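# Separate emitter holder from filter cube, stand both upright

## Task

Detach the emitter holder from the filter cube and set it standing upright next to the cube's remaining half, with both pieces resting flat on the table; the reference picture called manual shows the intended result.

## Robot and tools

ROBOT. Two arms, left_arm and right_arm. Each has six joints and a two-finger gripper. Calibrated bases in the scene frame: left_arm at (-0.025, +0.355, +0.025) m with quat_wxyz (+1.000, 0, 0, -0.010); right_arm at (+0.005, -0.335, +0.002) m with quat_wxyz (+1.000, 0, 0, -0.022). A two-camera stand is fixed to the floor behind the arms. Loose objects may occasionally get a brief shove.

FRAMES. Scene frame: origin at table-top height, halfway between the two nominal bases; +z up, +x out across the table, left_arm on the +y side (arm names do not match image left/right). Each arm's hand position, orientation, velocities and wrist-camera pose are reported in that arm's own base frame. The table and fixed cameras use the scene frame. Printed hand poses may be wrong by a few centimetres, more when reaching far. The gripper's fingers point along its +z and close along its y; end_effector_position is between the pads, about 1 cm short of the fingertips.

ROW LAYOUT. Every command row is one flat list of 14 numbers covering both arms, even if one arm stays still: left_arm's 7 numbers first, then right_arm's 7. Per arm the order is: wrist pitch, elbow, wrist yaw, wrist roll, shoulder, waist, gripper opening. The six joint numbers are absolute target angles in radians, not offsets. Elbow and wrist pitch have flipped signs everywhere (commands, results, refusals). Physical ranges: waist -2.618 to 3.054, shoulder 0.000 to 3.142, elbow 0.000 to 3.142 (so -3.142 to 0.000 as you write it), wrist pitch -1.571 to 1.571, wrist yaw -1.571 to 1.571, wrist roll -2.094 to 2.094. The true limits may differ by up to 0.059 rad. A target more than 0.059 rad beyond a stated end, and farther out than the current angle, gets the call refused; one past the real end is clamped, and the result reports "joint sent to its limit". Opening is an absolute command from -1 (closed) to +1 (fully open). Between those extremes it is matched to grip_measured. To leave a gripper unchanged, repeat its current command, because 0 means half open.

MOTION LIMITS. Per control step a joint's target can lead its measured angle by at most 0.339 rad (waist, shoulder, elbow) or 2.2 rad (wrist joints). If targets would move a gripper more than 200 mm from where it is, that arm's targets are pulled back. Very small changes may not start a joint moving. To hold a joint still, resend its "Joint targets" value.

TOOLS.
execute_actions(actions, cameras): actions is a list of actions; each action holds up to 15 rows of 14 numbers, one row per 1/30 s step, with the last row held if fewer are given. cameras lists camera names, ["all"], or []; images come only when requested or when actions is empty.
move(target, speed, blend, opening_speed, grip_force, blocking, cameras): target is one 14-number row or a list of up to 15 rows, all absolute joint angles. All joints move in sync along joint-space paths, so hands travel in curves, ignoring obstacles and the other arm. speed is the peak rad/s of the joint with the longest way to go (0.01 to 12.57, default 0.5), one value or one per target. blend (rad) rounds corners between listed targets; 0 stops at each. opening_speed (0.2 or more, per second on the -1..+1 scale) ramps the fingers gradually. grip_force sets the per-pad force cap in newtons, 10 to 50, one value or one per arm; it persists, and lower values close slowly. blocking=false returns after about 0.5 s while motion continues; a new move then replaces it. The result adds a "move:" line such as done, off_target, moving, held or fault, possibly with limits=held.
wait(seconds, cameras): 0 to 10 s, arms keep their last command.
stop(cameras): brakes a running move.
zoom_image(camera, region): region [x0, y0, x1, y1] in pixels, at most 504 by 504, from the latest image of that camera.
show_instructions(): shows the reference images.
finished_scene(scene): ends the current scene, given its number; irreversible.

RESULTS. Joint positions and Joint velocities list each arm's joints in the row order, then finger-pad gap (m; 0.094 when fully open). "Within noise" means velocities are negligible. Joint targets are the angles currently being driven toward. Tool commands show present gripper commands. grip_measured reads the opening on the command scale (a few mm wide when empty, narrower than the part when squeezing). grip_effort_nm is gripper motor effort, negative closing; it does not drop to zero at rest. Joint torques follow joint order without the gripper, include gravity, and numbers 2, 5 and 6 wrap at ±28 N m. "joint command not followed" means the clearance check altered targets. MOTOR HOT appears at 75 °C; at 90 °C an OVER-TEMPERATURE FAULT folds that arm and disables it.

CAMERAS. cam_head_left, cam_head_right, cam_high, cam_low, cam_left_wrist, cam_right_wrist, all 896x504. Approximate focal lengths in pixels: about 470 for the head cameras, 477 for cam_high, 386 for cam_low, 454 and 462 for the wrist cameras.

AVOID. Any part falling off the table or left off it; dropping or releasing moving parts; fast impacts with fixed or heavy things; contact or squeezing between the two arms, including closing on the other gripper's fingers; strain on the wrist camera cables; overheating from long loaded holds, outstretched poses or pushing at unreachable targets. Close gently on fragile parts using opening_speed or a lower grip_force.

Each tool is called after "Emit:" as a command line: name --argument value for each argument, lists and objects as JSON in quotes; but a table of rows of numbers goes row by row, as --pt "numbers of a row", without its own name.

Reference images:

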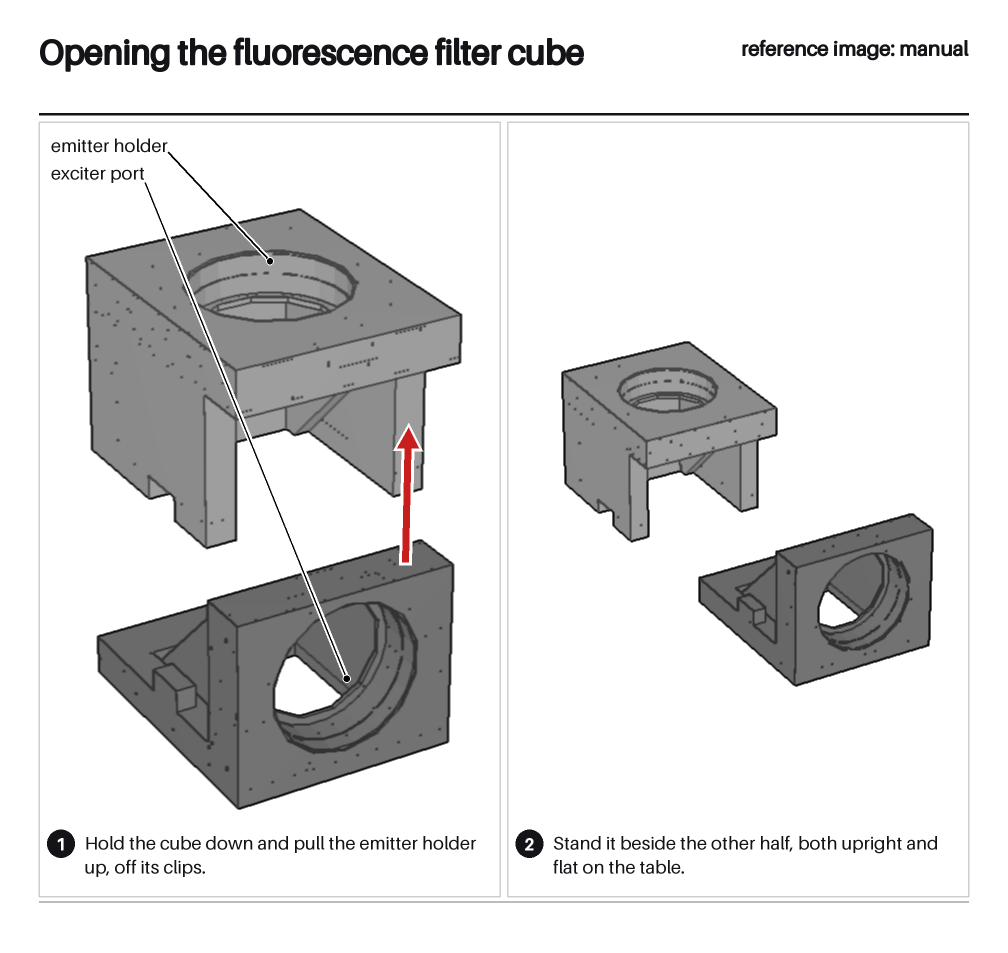

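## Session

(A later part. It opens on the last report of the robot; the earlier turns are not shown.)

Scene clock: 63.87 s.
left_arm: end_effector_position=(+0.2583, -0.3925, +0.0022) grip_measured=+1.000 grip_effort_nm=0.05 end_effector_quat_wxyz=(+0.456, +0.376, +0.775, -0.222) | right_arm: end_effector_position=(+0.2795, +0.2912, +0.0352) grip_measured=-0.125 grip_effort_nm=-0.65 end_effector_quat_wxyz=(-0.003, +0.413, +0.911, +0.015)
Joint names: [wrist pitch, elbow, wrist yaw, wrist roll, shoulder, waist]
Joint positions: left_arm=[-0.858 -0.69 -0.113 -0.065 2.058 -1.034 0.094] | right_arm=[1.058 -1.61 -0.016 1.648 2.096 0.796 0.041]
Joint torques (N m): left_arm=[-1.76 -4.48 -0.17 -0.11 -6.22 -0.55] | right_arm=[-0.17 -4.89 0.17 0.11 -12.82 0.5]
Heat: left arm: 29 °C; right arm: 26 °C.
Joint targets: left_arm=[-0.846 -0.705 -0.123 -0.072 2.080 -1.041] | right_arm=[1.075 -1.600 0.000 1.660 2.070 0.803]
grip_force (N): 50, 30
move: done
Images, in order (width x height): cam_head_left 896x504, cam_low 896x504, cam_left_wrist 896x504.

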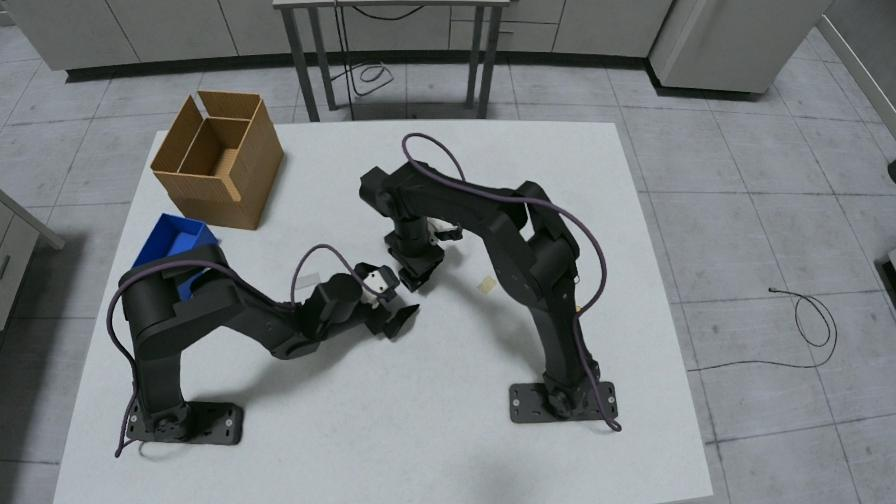

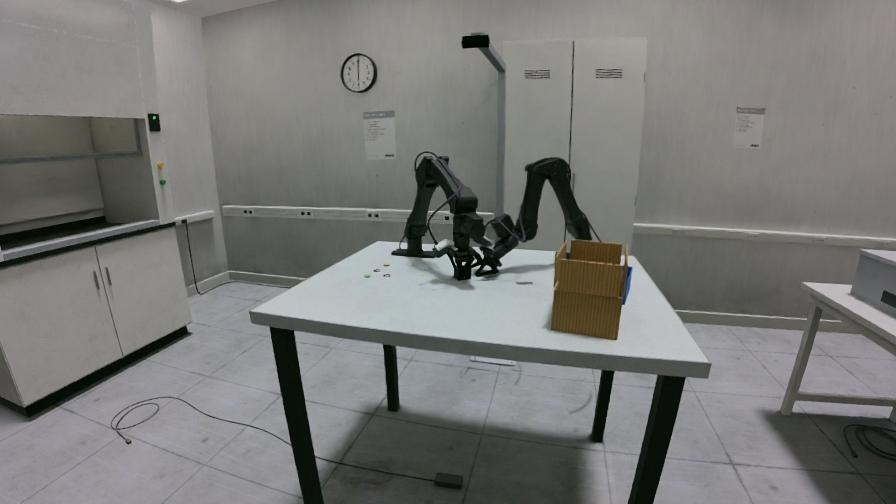

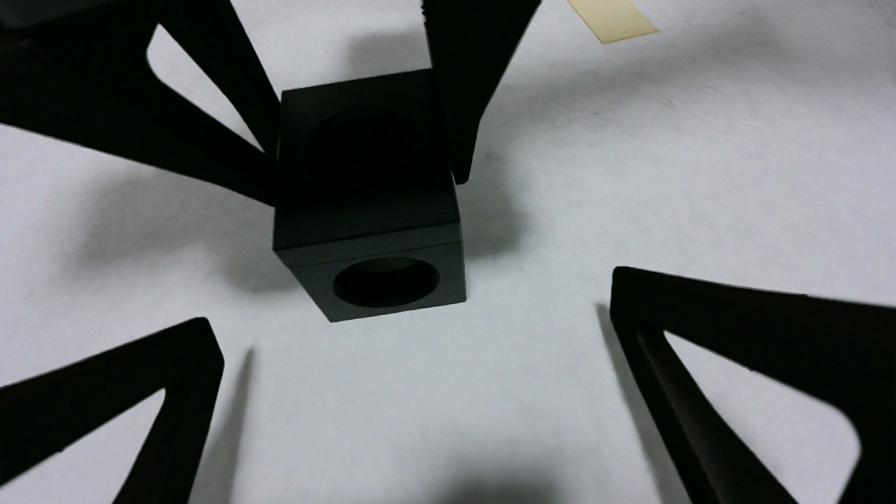

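Emit:
move --target '[-0.828,-0.757,-0.09,-0.055,2.123,-1.006,1,1.075,-1.600,0,1.66,2.07,0.803,-0.3]' --speed 0.2 --cameras '["cam_left_wrist","cam_low","cam_head_left"]'

Emit:
zoom_image --camera "cam_low" --region '[425, 205, 535, 295]'

Emit:
zoom_image --camera "cam_left_wrist" --region '[180, 160, 660, 480]'

Scene clock: 66.47 s.
left_arm: end_effector_position=(+0.2695, -0.3974, -0.0051) grip_measured=+1.000 grip_effort_nm=0.06 end_effector_quat_wxyz=(+0.451, +0.375, +0.779, -0.221) | right_arm: end_effector_position=(+0.2795, +0.2912, +0.0352) grip_measured=-0.125 grip_effort_nm=-0.65 end_effector_quat_wxyz=(-0.003, +0.413, +0.911, +0.015)
Joint names: [wrist pitch, elbow, wrist yaw, wrist roll, shoulder, waist]
Joint positions: left_arm=[-0.84 -0.739 -0.093 -0.062 2.1 -1.012 0.094] | right_arm=[1.058 -1.61 -0.016 1.648 2.096 0.796 0.041]
Joint torques (N m): left_arm=[-1.79 -4.71 -0.07 0.06 -6.54 0.5] | right_arm=[-0.17 -4.79 0.17 0.1 -12.75 0.53]
Heat: left arm: 29 °C; right arm: 27 °C.
Joint targets: left_arm=[-0.828 -0.757 -0.090 -0.055 2.123 -1.006] | right_arm=[1.075 -1.600 0.000 1.660 2.070 0.803]
grip_force (N): 50, 30
move: done
Images, in order (width x height): cam_head_left 896x504, cam_low 896x504, cam_left_wrist 896x504.

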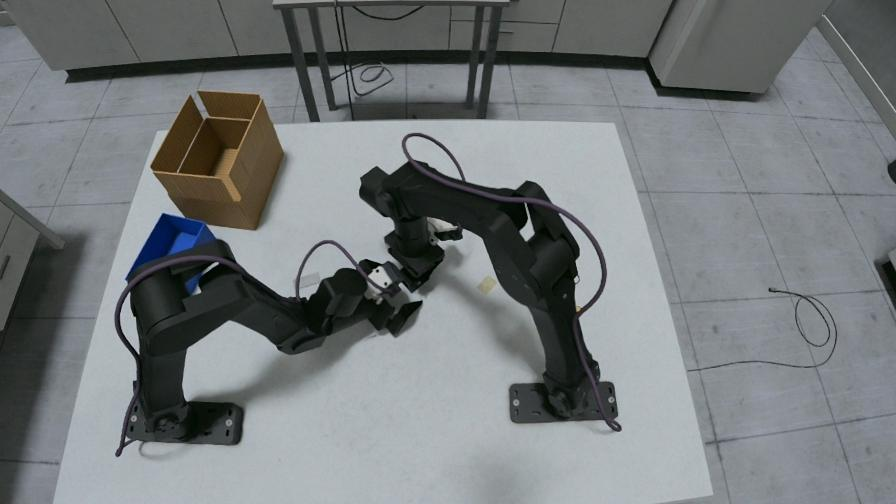

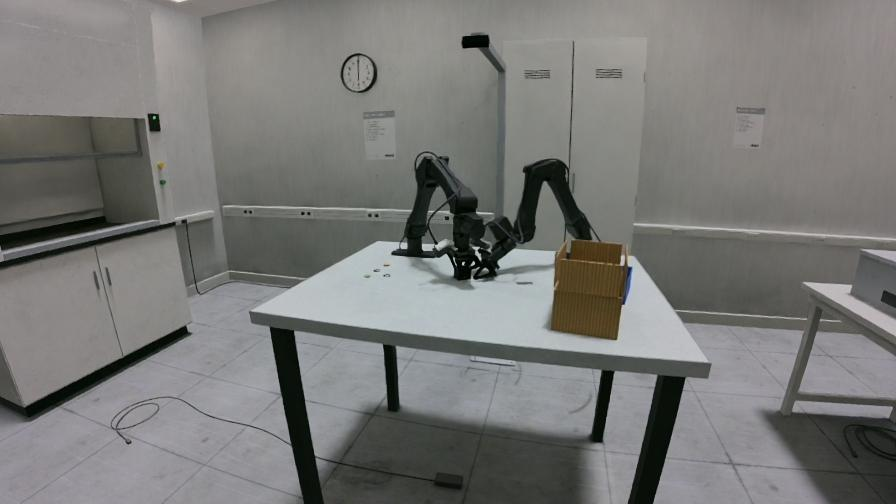

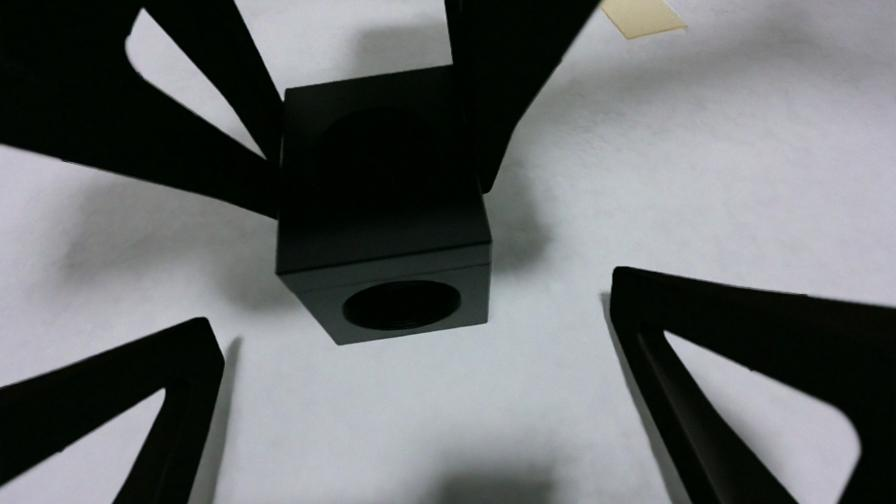

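Scaled by 4.582 from the camera's 896x504 image, which has a finer 1280x720 frame.

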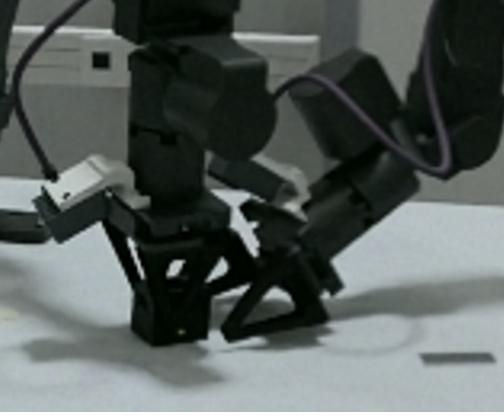

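Scaled by 1.050 from the camera's 896x504 image, which has a finer 1280x720 frame.

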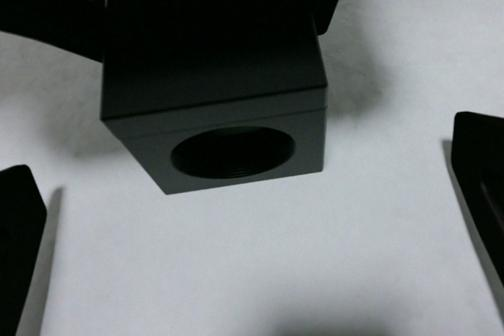

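Emit:
move --pt "-0.822 -0.768 -0.09 -0.055 2.128 -1.006 1 1.075 -1.600 0 1.66 2.07 0.803 -0.3" --pt "-0.822 -0.768 -0.09 -0.055 2.128 -1.006 -0.3 1.075 -1.600 0 1.66 2.07 0.803 -0.3" --speed 0.2 --grip_force '[35,30]' --cameras '["cam_left_wrist","cam_low","cam_head_left"]'

Emit:
zoom_image --camera "cam_low" --region '[425, 205, 535, 295]'

Emit:
zoom_image --camera "cam_left_wrist" --region '[180, 160, 660, 480]'

Scene clock: 71.43 s.
left_arm: end_effector_position=(+0.2711, -0.3992, -0.0052) grip_measured=-0.183 grip_effort_nm=-0.67 end_effector_quat_wxyz=(+0.451, +0.374, +0.780, -0.221) | right_arm: end_effector_position=(+0.2795, +0.2912, +0.0352) grip_measured=-0.125 grip_effort_nm=-0.65 end_effector_quat_wxyz=(-0.003, +0.413, +0.911, +0.015)
Joint names: [wrist pitch, elbow, wrist yaw, wrist roll, shoulder, waist]
Joint positions: left_arm=[-0.834 -0.75 -0.093 -0.062 2.105 -1.011 0.038] | right_arm=[1.058 -1.61 -0.016 1.648 2.096 0.796 0.041]
Joint torques (N m): left_arm=[-1.76 -4.72 -0.03 0.06 -6.58 0.43] | right_arm=[-0.18 -4.83 0.16 0.11 -12.85 0.49]
Heat: left arm: 29 °C; right arm: 28 °C.
Joint targets: left_arm=[-0.822 -0.768 -0.090 -0.055 2.128 -1.006] | right_arm=[1.075 -1.600 0.000 1.660 2.070 0.803]
grip_force (N): 35, 30
move: done
Images, in order (width x height): cam_head_left 896x504, cam_low 896x504, cam_left_wrist 896x504.

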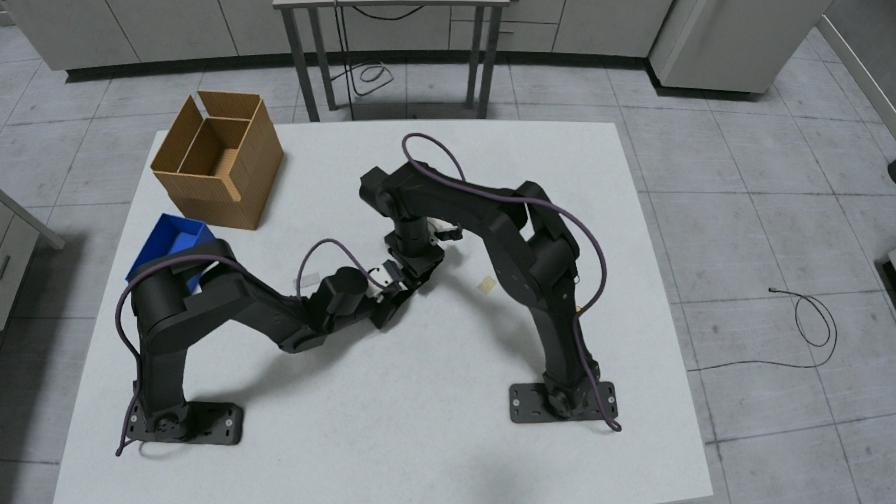

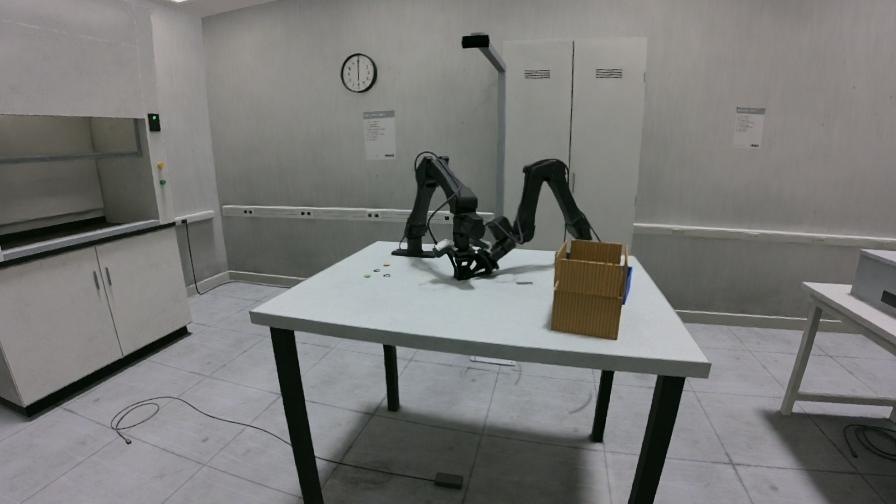

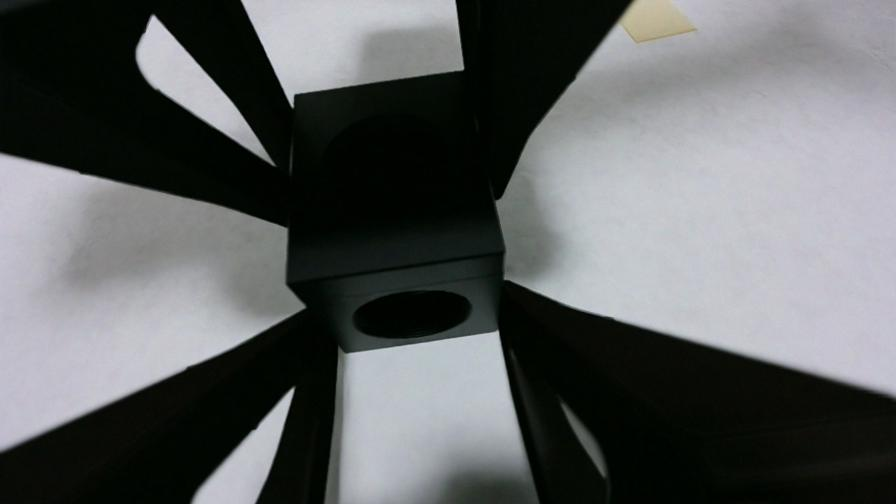

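Scaled by 4.582 from the camera's 896x504 image, which has a finer 1280x720 frame.

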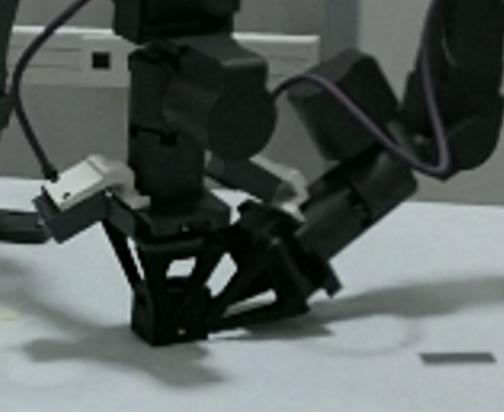

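Scaled by 1.050 from the camera's 896x504 image, which has a finer 1280x720 frame.

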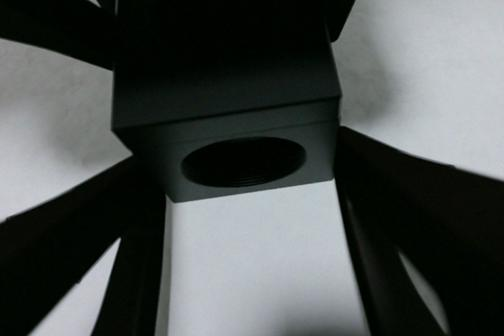

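Emit:
move --target '[-0.822,-0.768,-0.09,-0.055,2.128,-1.006,-0.4,1.262,-1.776,0,1.66,2.055,0.803,-0.4]' --speed 0.1 --grip_force '[50,45]' --cameras '["cam_left_wrist","cam_low","cam_head_left"]'

Emit:
zoom_image --camera "cam_low" --region '[425, 205, 535, 295]'

Scene clock: 74.83 s.
left_arm: end_effector_position=(+0.2800, -0.4108, +0.0182) grip_measured=-0.195 grip_effort_nm=-0.98 end_effector_quat_wxyz=(+0.485, +0.356, +0.760, -0.245) | right_arm: end_effector_position=(+0.2856, +0.2815, +0.0643) grip_measured=-0.138 grip_effort_nm=-0.93 end_effector_quat_wxyz=(+0.020, +0.413, +0.910, -0.010)
Joint names: [wrist pitch, elbow, wrist yaw, wrist roll, shoulder, waist]
Joint positions: left_arm=[-0.915 -0.766 -0.094 -0.072 2.105 -1.009 0.038] | right_arm=[1.208 -1.728 0.046 1.648 2.096 0.796 0.041]
Joint torques (N m): left_arm=[-1.02 -3.6 -0.01 0.18 -6.71 0.2] | right_arm=[0.26 -10.76 -0.52 0.11 -14.22 0.5]
Heat: left arm: 29 °C; right arm: 28 °C.
Joint targets: left_arm=[-0.822 -0.768 -0.090 -0.055 2.128 -1.006] | right_arm=[1.262 -1.776 0.000 1.660 2.055 0.803]
grip_force (N): 50, 45
move: off_target (left_arm, right_arm); left_arm: the wrist pitch is farthest, 0.093 rad from its target; right_arm: the wrist pitch is farthest, 0.054 rad from its target
Images, in order (width x height): cam_head_left 896x504, cam_low 896x504, cam_left_wrist 896x504.

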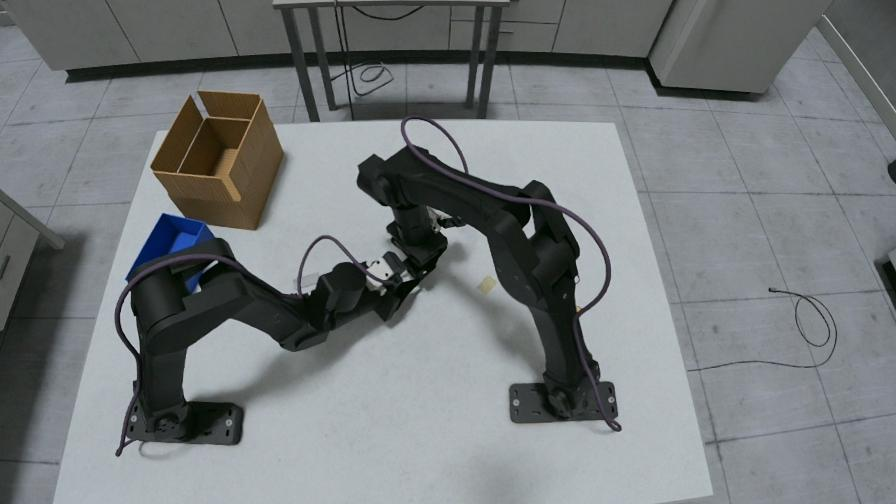

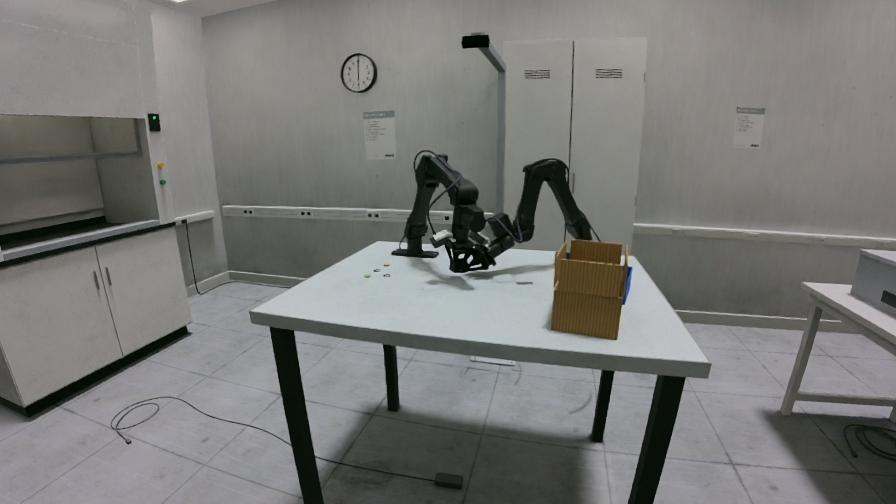

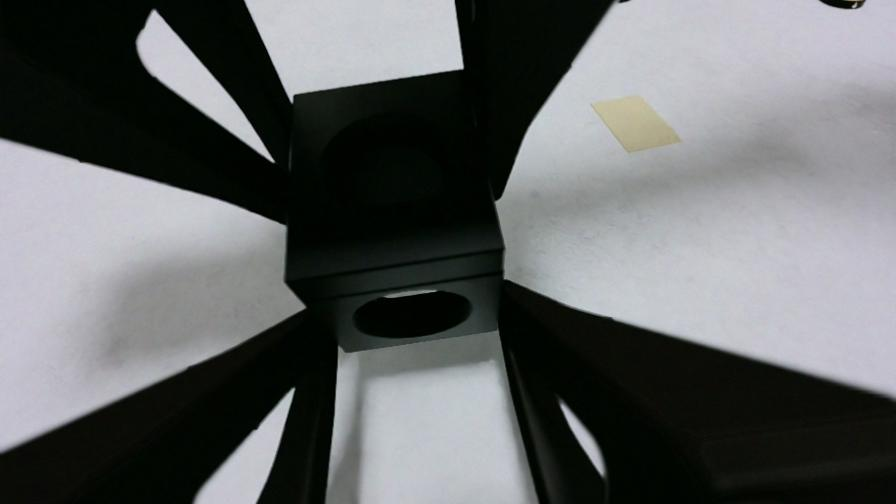

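Scaled by 4.582 from the camera's 896x504 image, which has a finer 1280x720 frame.

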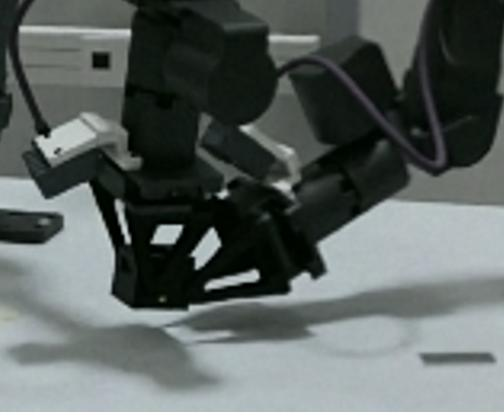

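Emit:
move --pt "-0.822 -0.768 -0.09 -0.055 2.128 -1.006 -0.4 1.08 -1.600 0 1.66 2.075 0.803 -0.4" --pt "-0.45 -0.768 -0.09 -0.055 2.128 -1.006 -0.4 1.08 -1.600 0 1.66 2.075 0.803 -0.4" --speed 0.15 --cameras '["cam_left_wrist","cam_low"]'

Emit:
zoom_image --camera "cam_low" --region '[425, 205, 535, 295]'

Scene clock: 80.23 s.
left_arm: end_effector_position=(+0.2724, -0.3992, -0.0100) grip_measured=-0.195 grip_effort_nm=-0.98 end_effector_quat_wxyz=(+0.423, +0.382, +0.795, -0.206) | right_arm: end_effector_position=(+0.2799, +0.2892, +0.0353) grip_measured=-0.139 grip_effort_nm=-0.93 end_effector_quat_wxyz=(+0.001, +0.413, +0.911, +0.012)
Joint names: [wrist pitch, elbow, wrist yaw, wrist roll, shoulder, waist]
Joint positions: left_arm=[-0.696 -0.797 -0.088 -0.064 2.086 -1.007 0.038] | right_arm=[1.063 -1.611 -0.007 1.648 2.096 0.796 0.04]
Joint torques (N m): left_arm=[0.61 -1.44 -0.06 0.08 -5.38 0.14] | right_arm=[-0.15 -4.79 0.08 0.11 -12.38 0.44]
Heat: left arm: 28 °C; right arm: 29 °C.
Joint targets: left_arm=[-0.450 -0.768 -0.090 -0.055 2.128 -1.006] | right_arm=[1.080 -1.600 0.000 1.660 2.075 0.803]
grip_force (N): 50, 45
move: off_target (left_arm); left_arm: the wrist pitch is farthest, 0.246 rad from its target
Images, in order (width x height): cam_low 896x504, cam_left_wrist 896x504.

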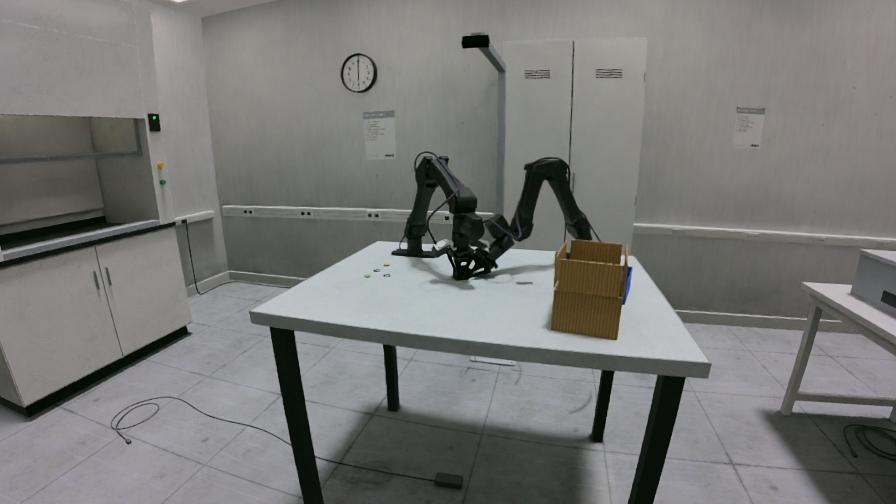

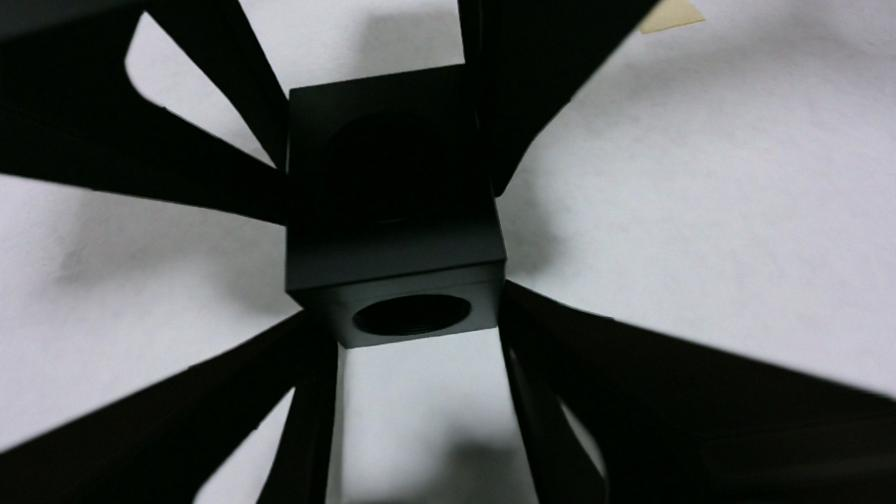

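Scaled by 4.582 from the camera's 896x504 image, which has a finer 1280x720 frame.

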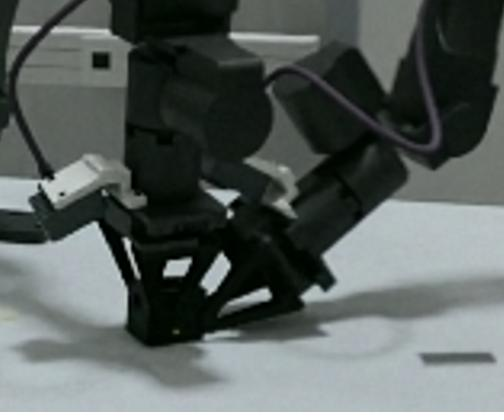

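Emit:
move --target '[-0.25,-0.755,-0.09,-0.055,2.14,-1.006,-0.5,1.262,-1.776,0,1.66,2.055,0.803,-0.5]' --speed 0.12 --grip_force '[50,50]' --cameras '["cam_left_wrist","cam_low"]'

Emit:
zoom_image --camera "cam_low" --region '[425, 205, 535, 295]'

Scene clock: 82.70 s.
left_arm: end_effector_position=(+0.2748, -0.3998, +0.0013) grip_measured=-0.195 grip_effort_nm=-0.98 end_effector_quat_wxyz=(+0.421, +0.375, +0.800, -0.204) | right_arm: end_effector_position=(+0.2846, +0.2869, +0.0560) grip_measured=-0.141 grip_effort_nm=-1.02 end_effector_quat_wxyz=(+0.012, +0.410, +0.912, +0.002)
Joint names: [wrist pitch, elbow, wrist yaw, wrist roll, shoulder, waist]
Joint positions: left_arm=[-0.632 -0.813 -0.098 -0.078 2.045 -1.007 0.038] | right_arm=[1.158 -1.695 0.021 1.641 2.096 0.796 0.04]
Joint torques (N m): left_arm=[2.12 0.47 0.03 0.25 -1.72 0.16] | right_arm=[0.71 -14.02 -0.22 0.18 -14.17 0.51]
Heat: left arm: 28 °C; right arm: 29 °C.
Joint targets: left_arm=[-0.250 -0.755 -0.090 -0.055 2.140 -1.006] | right_arm=[1.262 -1.776 0.000 1.660 2.055 0.803]
move: off_target (left_arm, right_arm); left_arm: the wrist pitch is farthest, 0.382 rad from its target; right_arm: the wrist pitch is farthest, 0.104 rad from its target
Images, in order (width x height): cam_low 896x504, cam_left_wrist 896x504.

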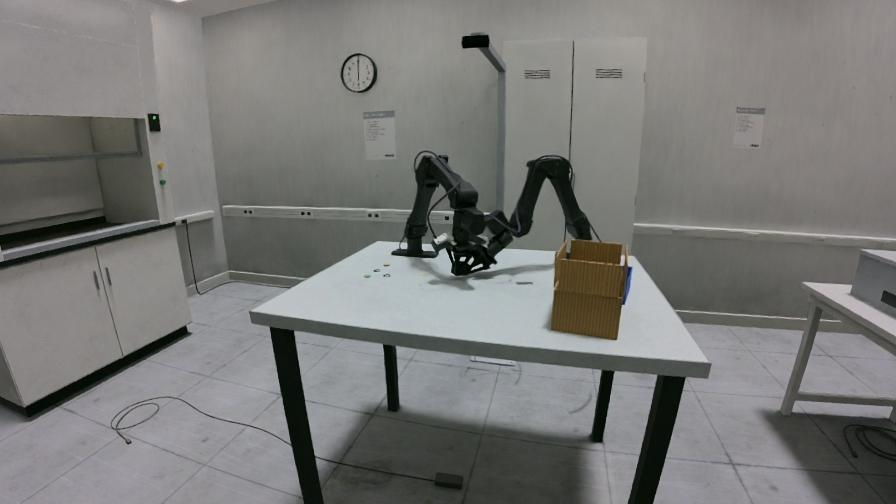

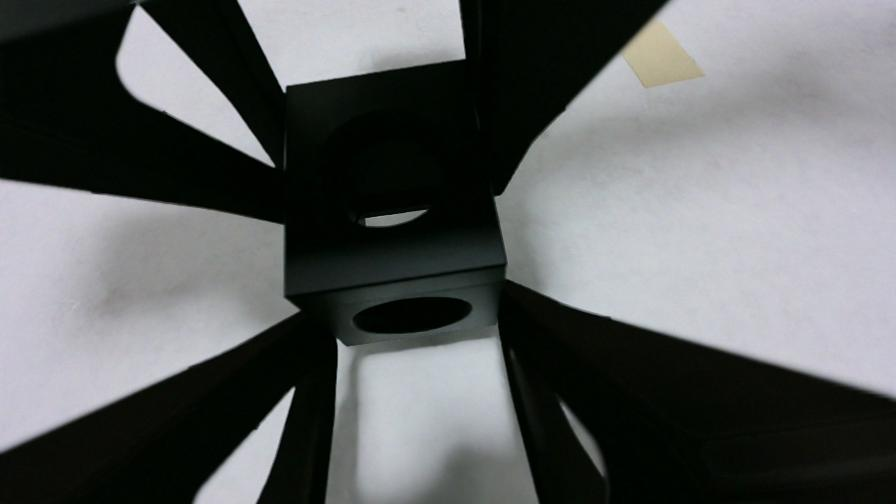

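Scaled by 4.582 from the camera's 896x504 image, which has a finer 1280x720 frame.

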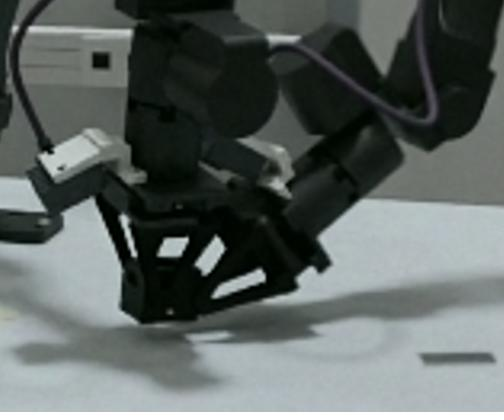

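Emit:
move --pt "-0.25 -0.755 -0.09 -0.055 2.14 -1.006 -0.5 1.08 -1.600 0 1.66 2.078 0.803 -0.5" --pt "-0.05 -0.71 -0.09 -0.055 2.17 -1.006 -0.5 1.08 -1.600 0 1.66 2.078 0.803 -0.5" --speed 0.15 --cameras '["cam_left_wrist","cam_low"]'

Emit:
zoom_image --camera "cam_low" --region '[425, 205, 535, 295]'

Scene clock: 86.60 s.
left_arm: end_effector_position=(+0.2688, -0.3876, -0.0162) grip_measured=-0.195 grip_effort_nm=-0.98 end_effector_quat_wxyz=(+0.390, +0.388, +0.815, -0.181) | right_arm: end_effector_position=(+0.2801, +0.2959, +0.0353) grip_measured=-0.142 grip_effort_nm=-1.02 end_effector_quat_wxyz=(-0.005, +0.406, +0.913, +0.021)
Joint names: [wrist pitch, elbow, wrist yaw, wrist roll, shoulder, waist]
Joint positions: left_arm=[-0.549 -0.81 -0.099 -0.07 2.045 -1.004 0.038] | right_arm=[1.051 -1.618 -0.024 1.637 2.102 0.8 0.04]
Joint torques (N m): left_arm=[2.96 3.18 0.01 0.12 -0.35 -0.08] | right_arm=[-0.08 -4.12 0.27 0.21 -12.59 0.23]
Heat: left arm: 29 °C; right arm: 30 °C.
Joint targets: left_arm=[-0.095 -0.719 -0.091 -0.056 2.159 -1.006] | right_arm=[1.080 -1.600 0.000 1.660 2.078 0.803]
move: off_target (left_arm); left_arm: the wrist pitch is farthest, 0.499 rad from its target
Images, in order (width x height): cam_low 896x504, cam_left_wrist 896x504.

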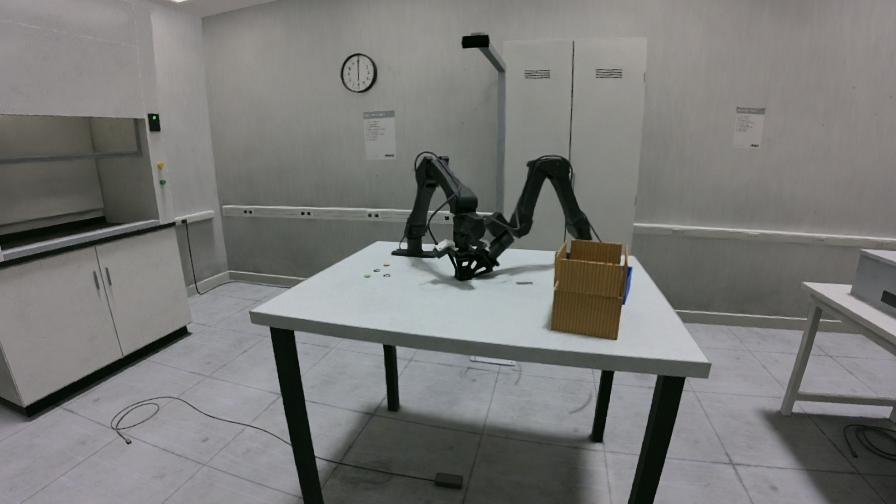

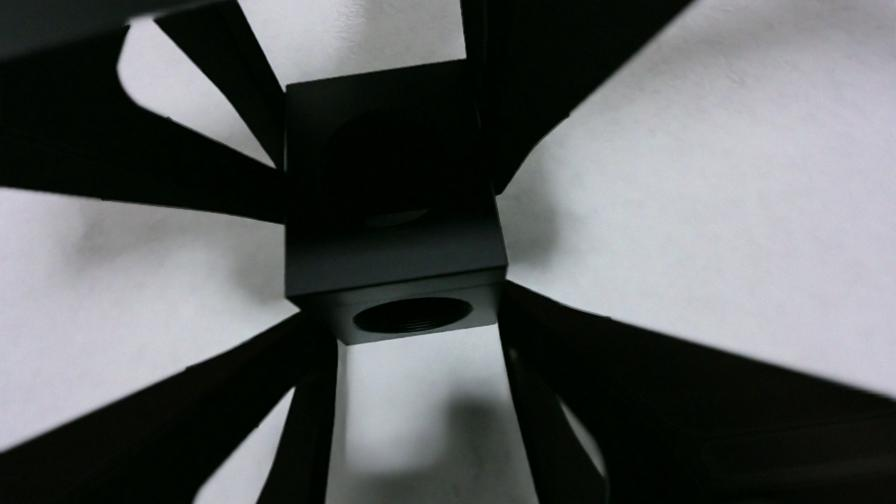

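Scaled by 4.582 from the camera's 896x504 image, which has a finer 1280x720 frame.

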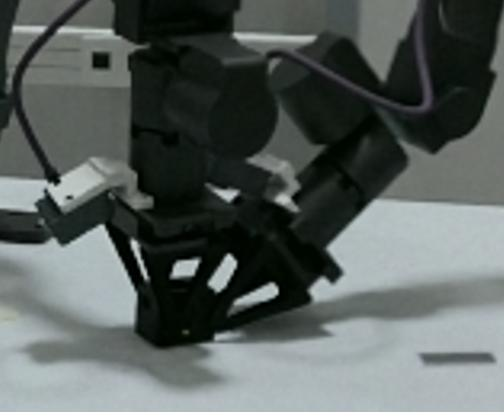

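Emit:
move --target '[-0.05,-0.71,-0.09,-0.055,2.17,-1.006,-0.5,1.262,-1.80,0,1.66,2.04,0.803,-0.5]' --speed 0.12 --cameras '["cam_left_wrist","cam_low"]'

Emit:
zoom_image --camera "cam_low" --region '[425, 205, 535, 295]'

Scene clock: 89.20 s.
left_arm: end_effector_position=(+0.2682, -0.3867, -0.0176) grip_measured=-0.195 grip_effort_nm=-0.98 end_effector_quat_wxyz=(+0.387, +0.385, +0.818, -0.180) | right_arm: end_effector_position=(+0.2836, +0.2968, +0.0789) grip_measured=-0.142 grip_effort_nm=-1.02 end_effector_quat_wxyz=(+0.000, +0.411, +0.911, +0.018)
Joint names: [wrist pitch, elbow, wrist yaw, wrist roll, shoulder, waist]
Joint positions: left_arm=[-0.542 -0.81 -0.099 -0.078 2.045 -1.004 0.038] | right_arm=[1.222 -1.774 -0.013 1.648 2.088 0.8 0.04]
Joint torques (N m): left_arm=[2.91 3.29 0.01 0.23 -0.21 -0.03] | right_arm=[0.04 -8.55 0.11 0.11 -14.86 0.16]
Heat: left arm: 30 °C; right arm: 30 °C.
Joint targets: left_arm=[-0.091 -0.718 -0.091 -0.057 2.160 -1.006] | right_arm=[1.262 -1.800 0.000 1.660 2.040 0.803]
move: off_target (left_arm, right_arm); left_arm: the wrist pitch is farthest, 0.492 rad from its target; right_arm: the shoulder is farthest, 0.048 rad from its target
Images, in order (width x height): cam_low 896x504, cam_left_wrist 896x504.

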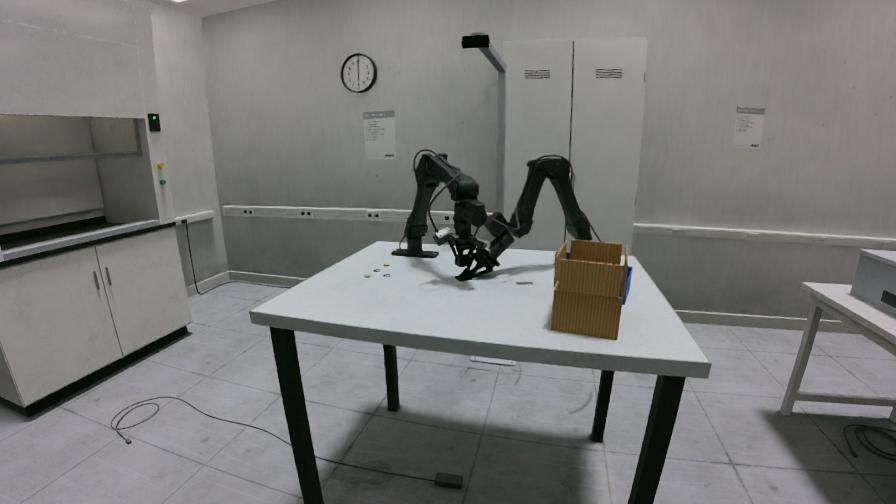

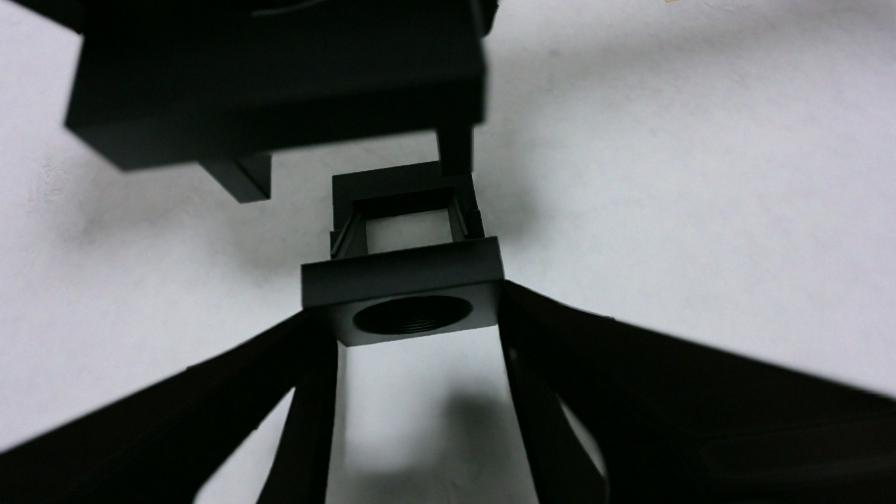

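Scaled by 4.582 from the camera's 896x504 image, which has a finer 1280x720 frame.

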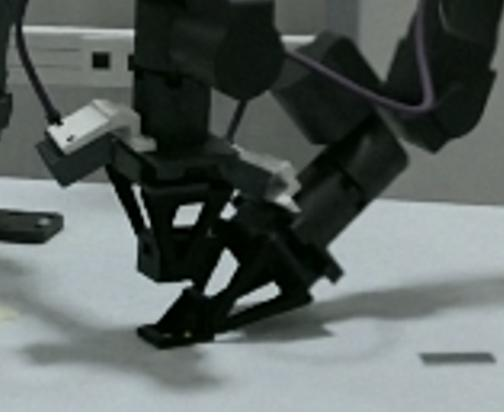

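Emit:
move --pt "-0.45 -0.79 -0.09 -0.065 2.08 -1.006 -0.5 1.312 -1.86 0 1.66 2.04 0.803 -0.5" --pt "-0.55 -0.81 -0.095 -0.07 2.06 -1.006 -0.5 1.312 -1.86 0 1.66 2.04 0.60 -0.5" --speed '[0.15,0.3]' --cameras '["cam_left_wrist","cam_low","cam_right_wrist","cam_head_left"]'

Emit:
zoom_image --camera "cam_low" --region '[425, 205, 535, 295]'

Scene clock: 93.80 s.
left_arm: end_effector_position=(+0.2730, -0.3942, -0.0057) grip_measured=-0.195 grip_effort_nm=-0.98 end_effector_quat_wxyz=(+0.408, +0.379, +0.808, -0.194) | right_arm: end_effector_position=(+0.3397, +0.2361, +0.0939) grip_measured=-0.142 grip_effort_nm=-1.02 end_effector_quat_wxyz=(+0.005, +0.500, +0.866, +0.022)
Joint names: [wrist pitch, elbow, wrist yaw, wrist roll, shoulder, waist]
Joint positions: left_arm=[-0.592 -0.813 -0.099 -0.078 2.042 -1.004 0.038] | right_arm=[1.271 -1.833 -0.01 1.648 2.088 0.601 0.04]
Joint torques (N m): left_arm=[-1.38 -3.55 -0.02 0.07 -6.97 -0.09] | right_arm=[0.03 -8.72 0.1 0.1 -14.87 -0.09]
Heat: left arm: 30 °C; right arm: 29 °C.
Joint targets: left_arm=[-0.550 -0.810 -0.095 -0.070 2.060 -1.006] | right_arm=[1.312 -1.860 0.000 1.660 2.040 0.600]
move: off_target (left_arm, right_arm); left_arm: the wrist pitch is farthest, 0.042 rad from its target; right_arm: the shoulder is farthest, 0.048 rad from its target
Images, in order (width x height): cam_head_left 896x504, cam_low 896x504, cam_left_wrist 896x504, cam_right_wrist 896x504.

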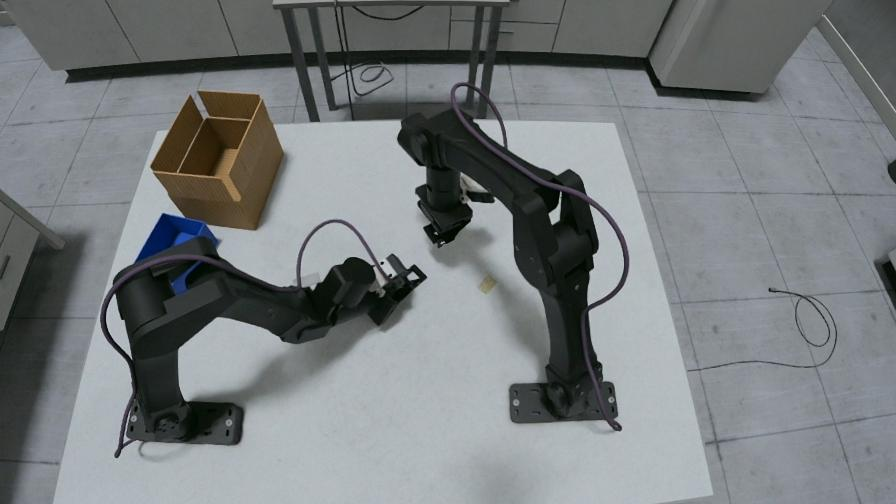

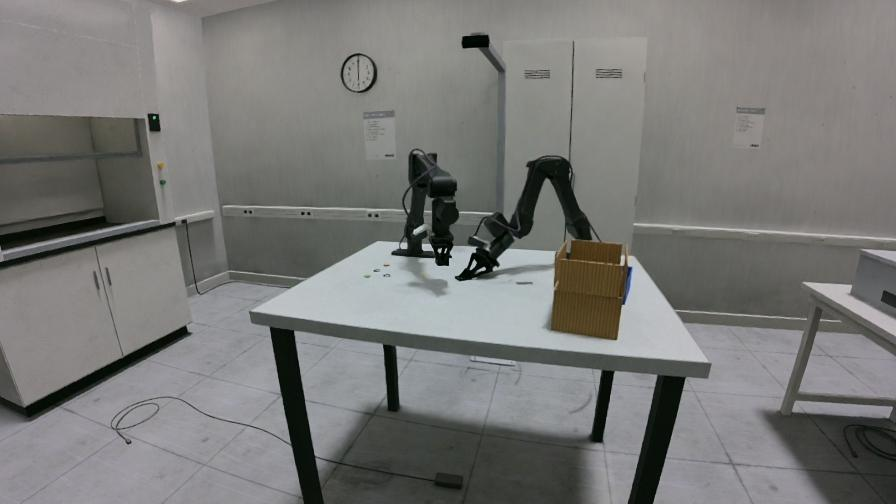

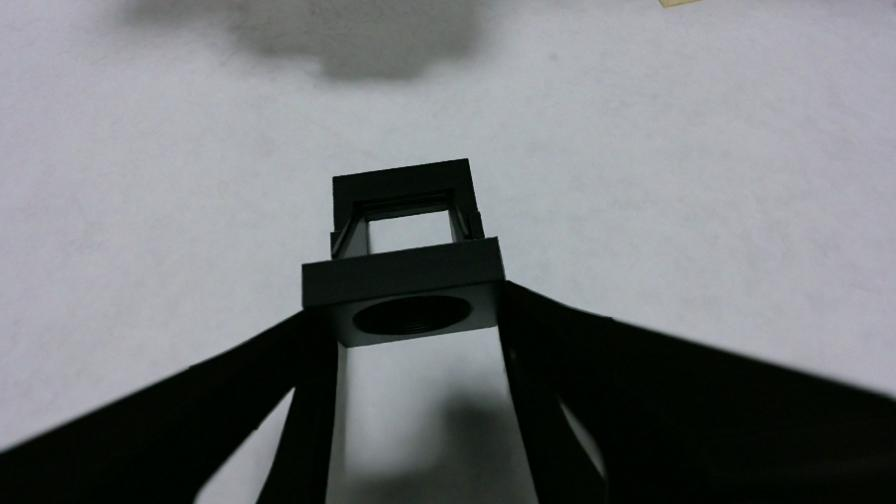

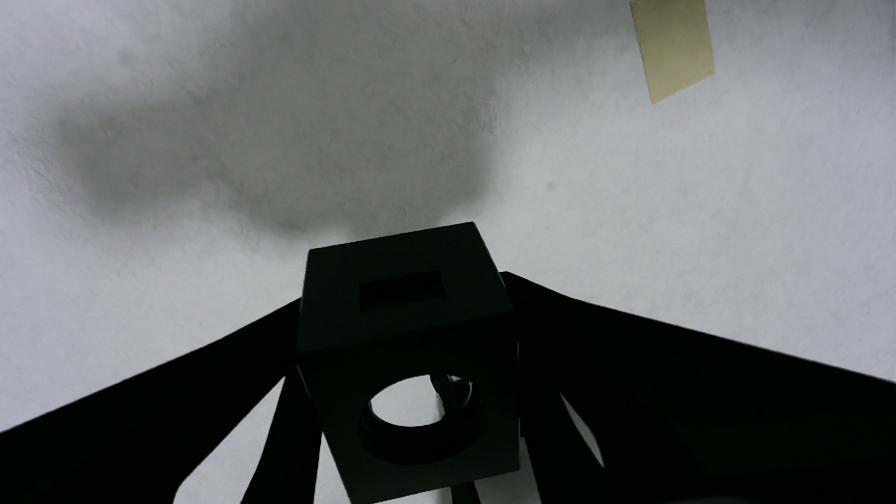

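Scaled by 4.582 from the camera's 896x504 image, which has a finer 1280x720 frame.

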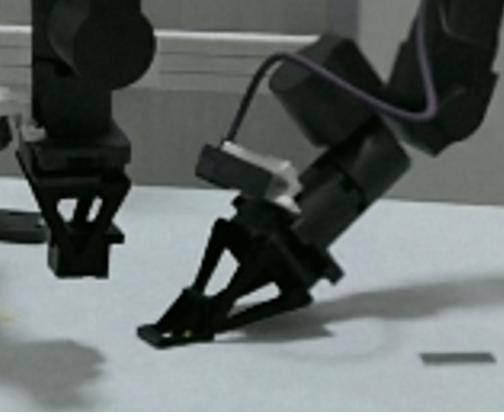

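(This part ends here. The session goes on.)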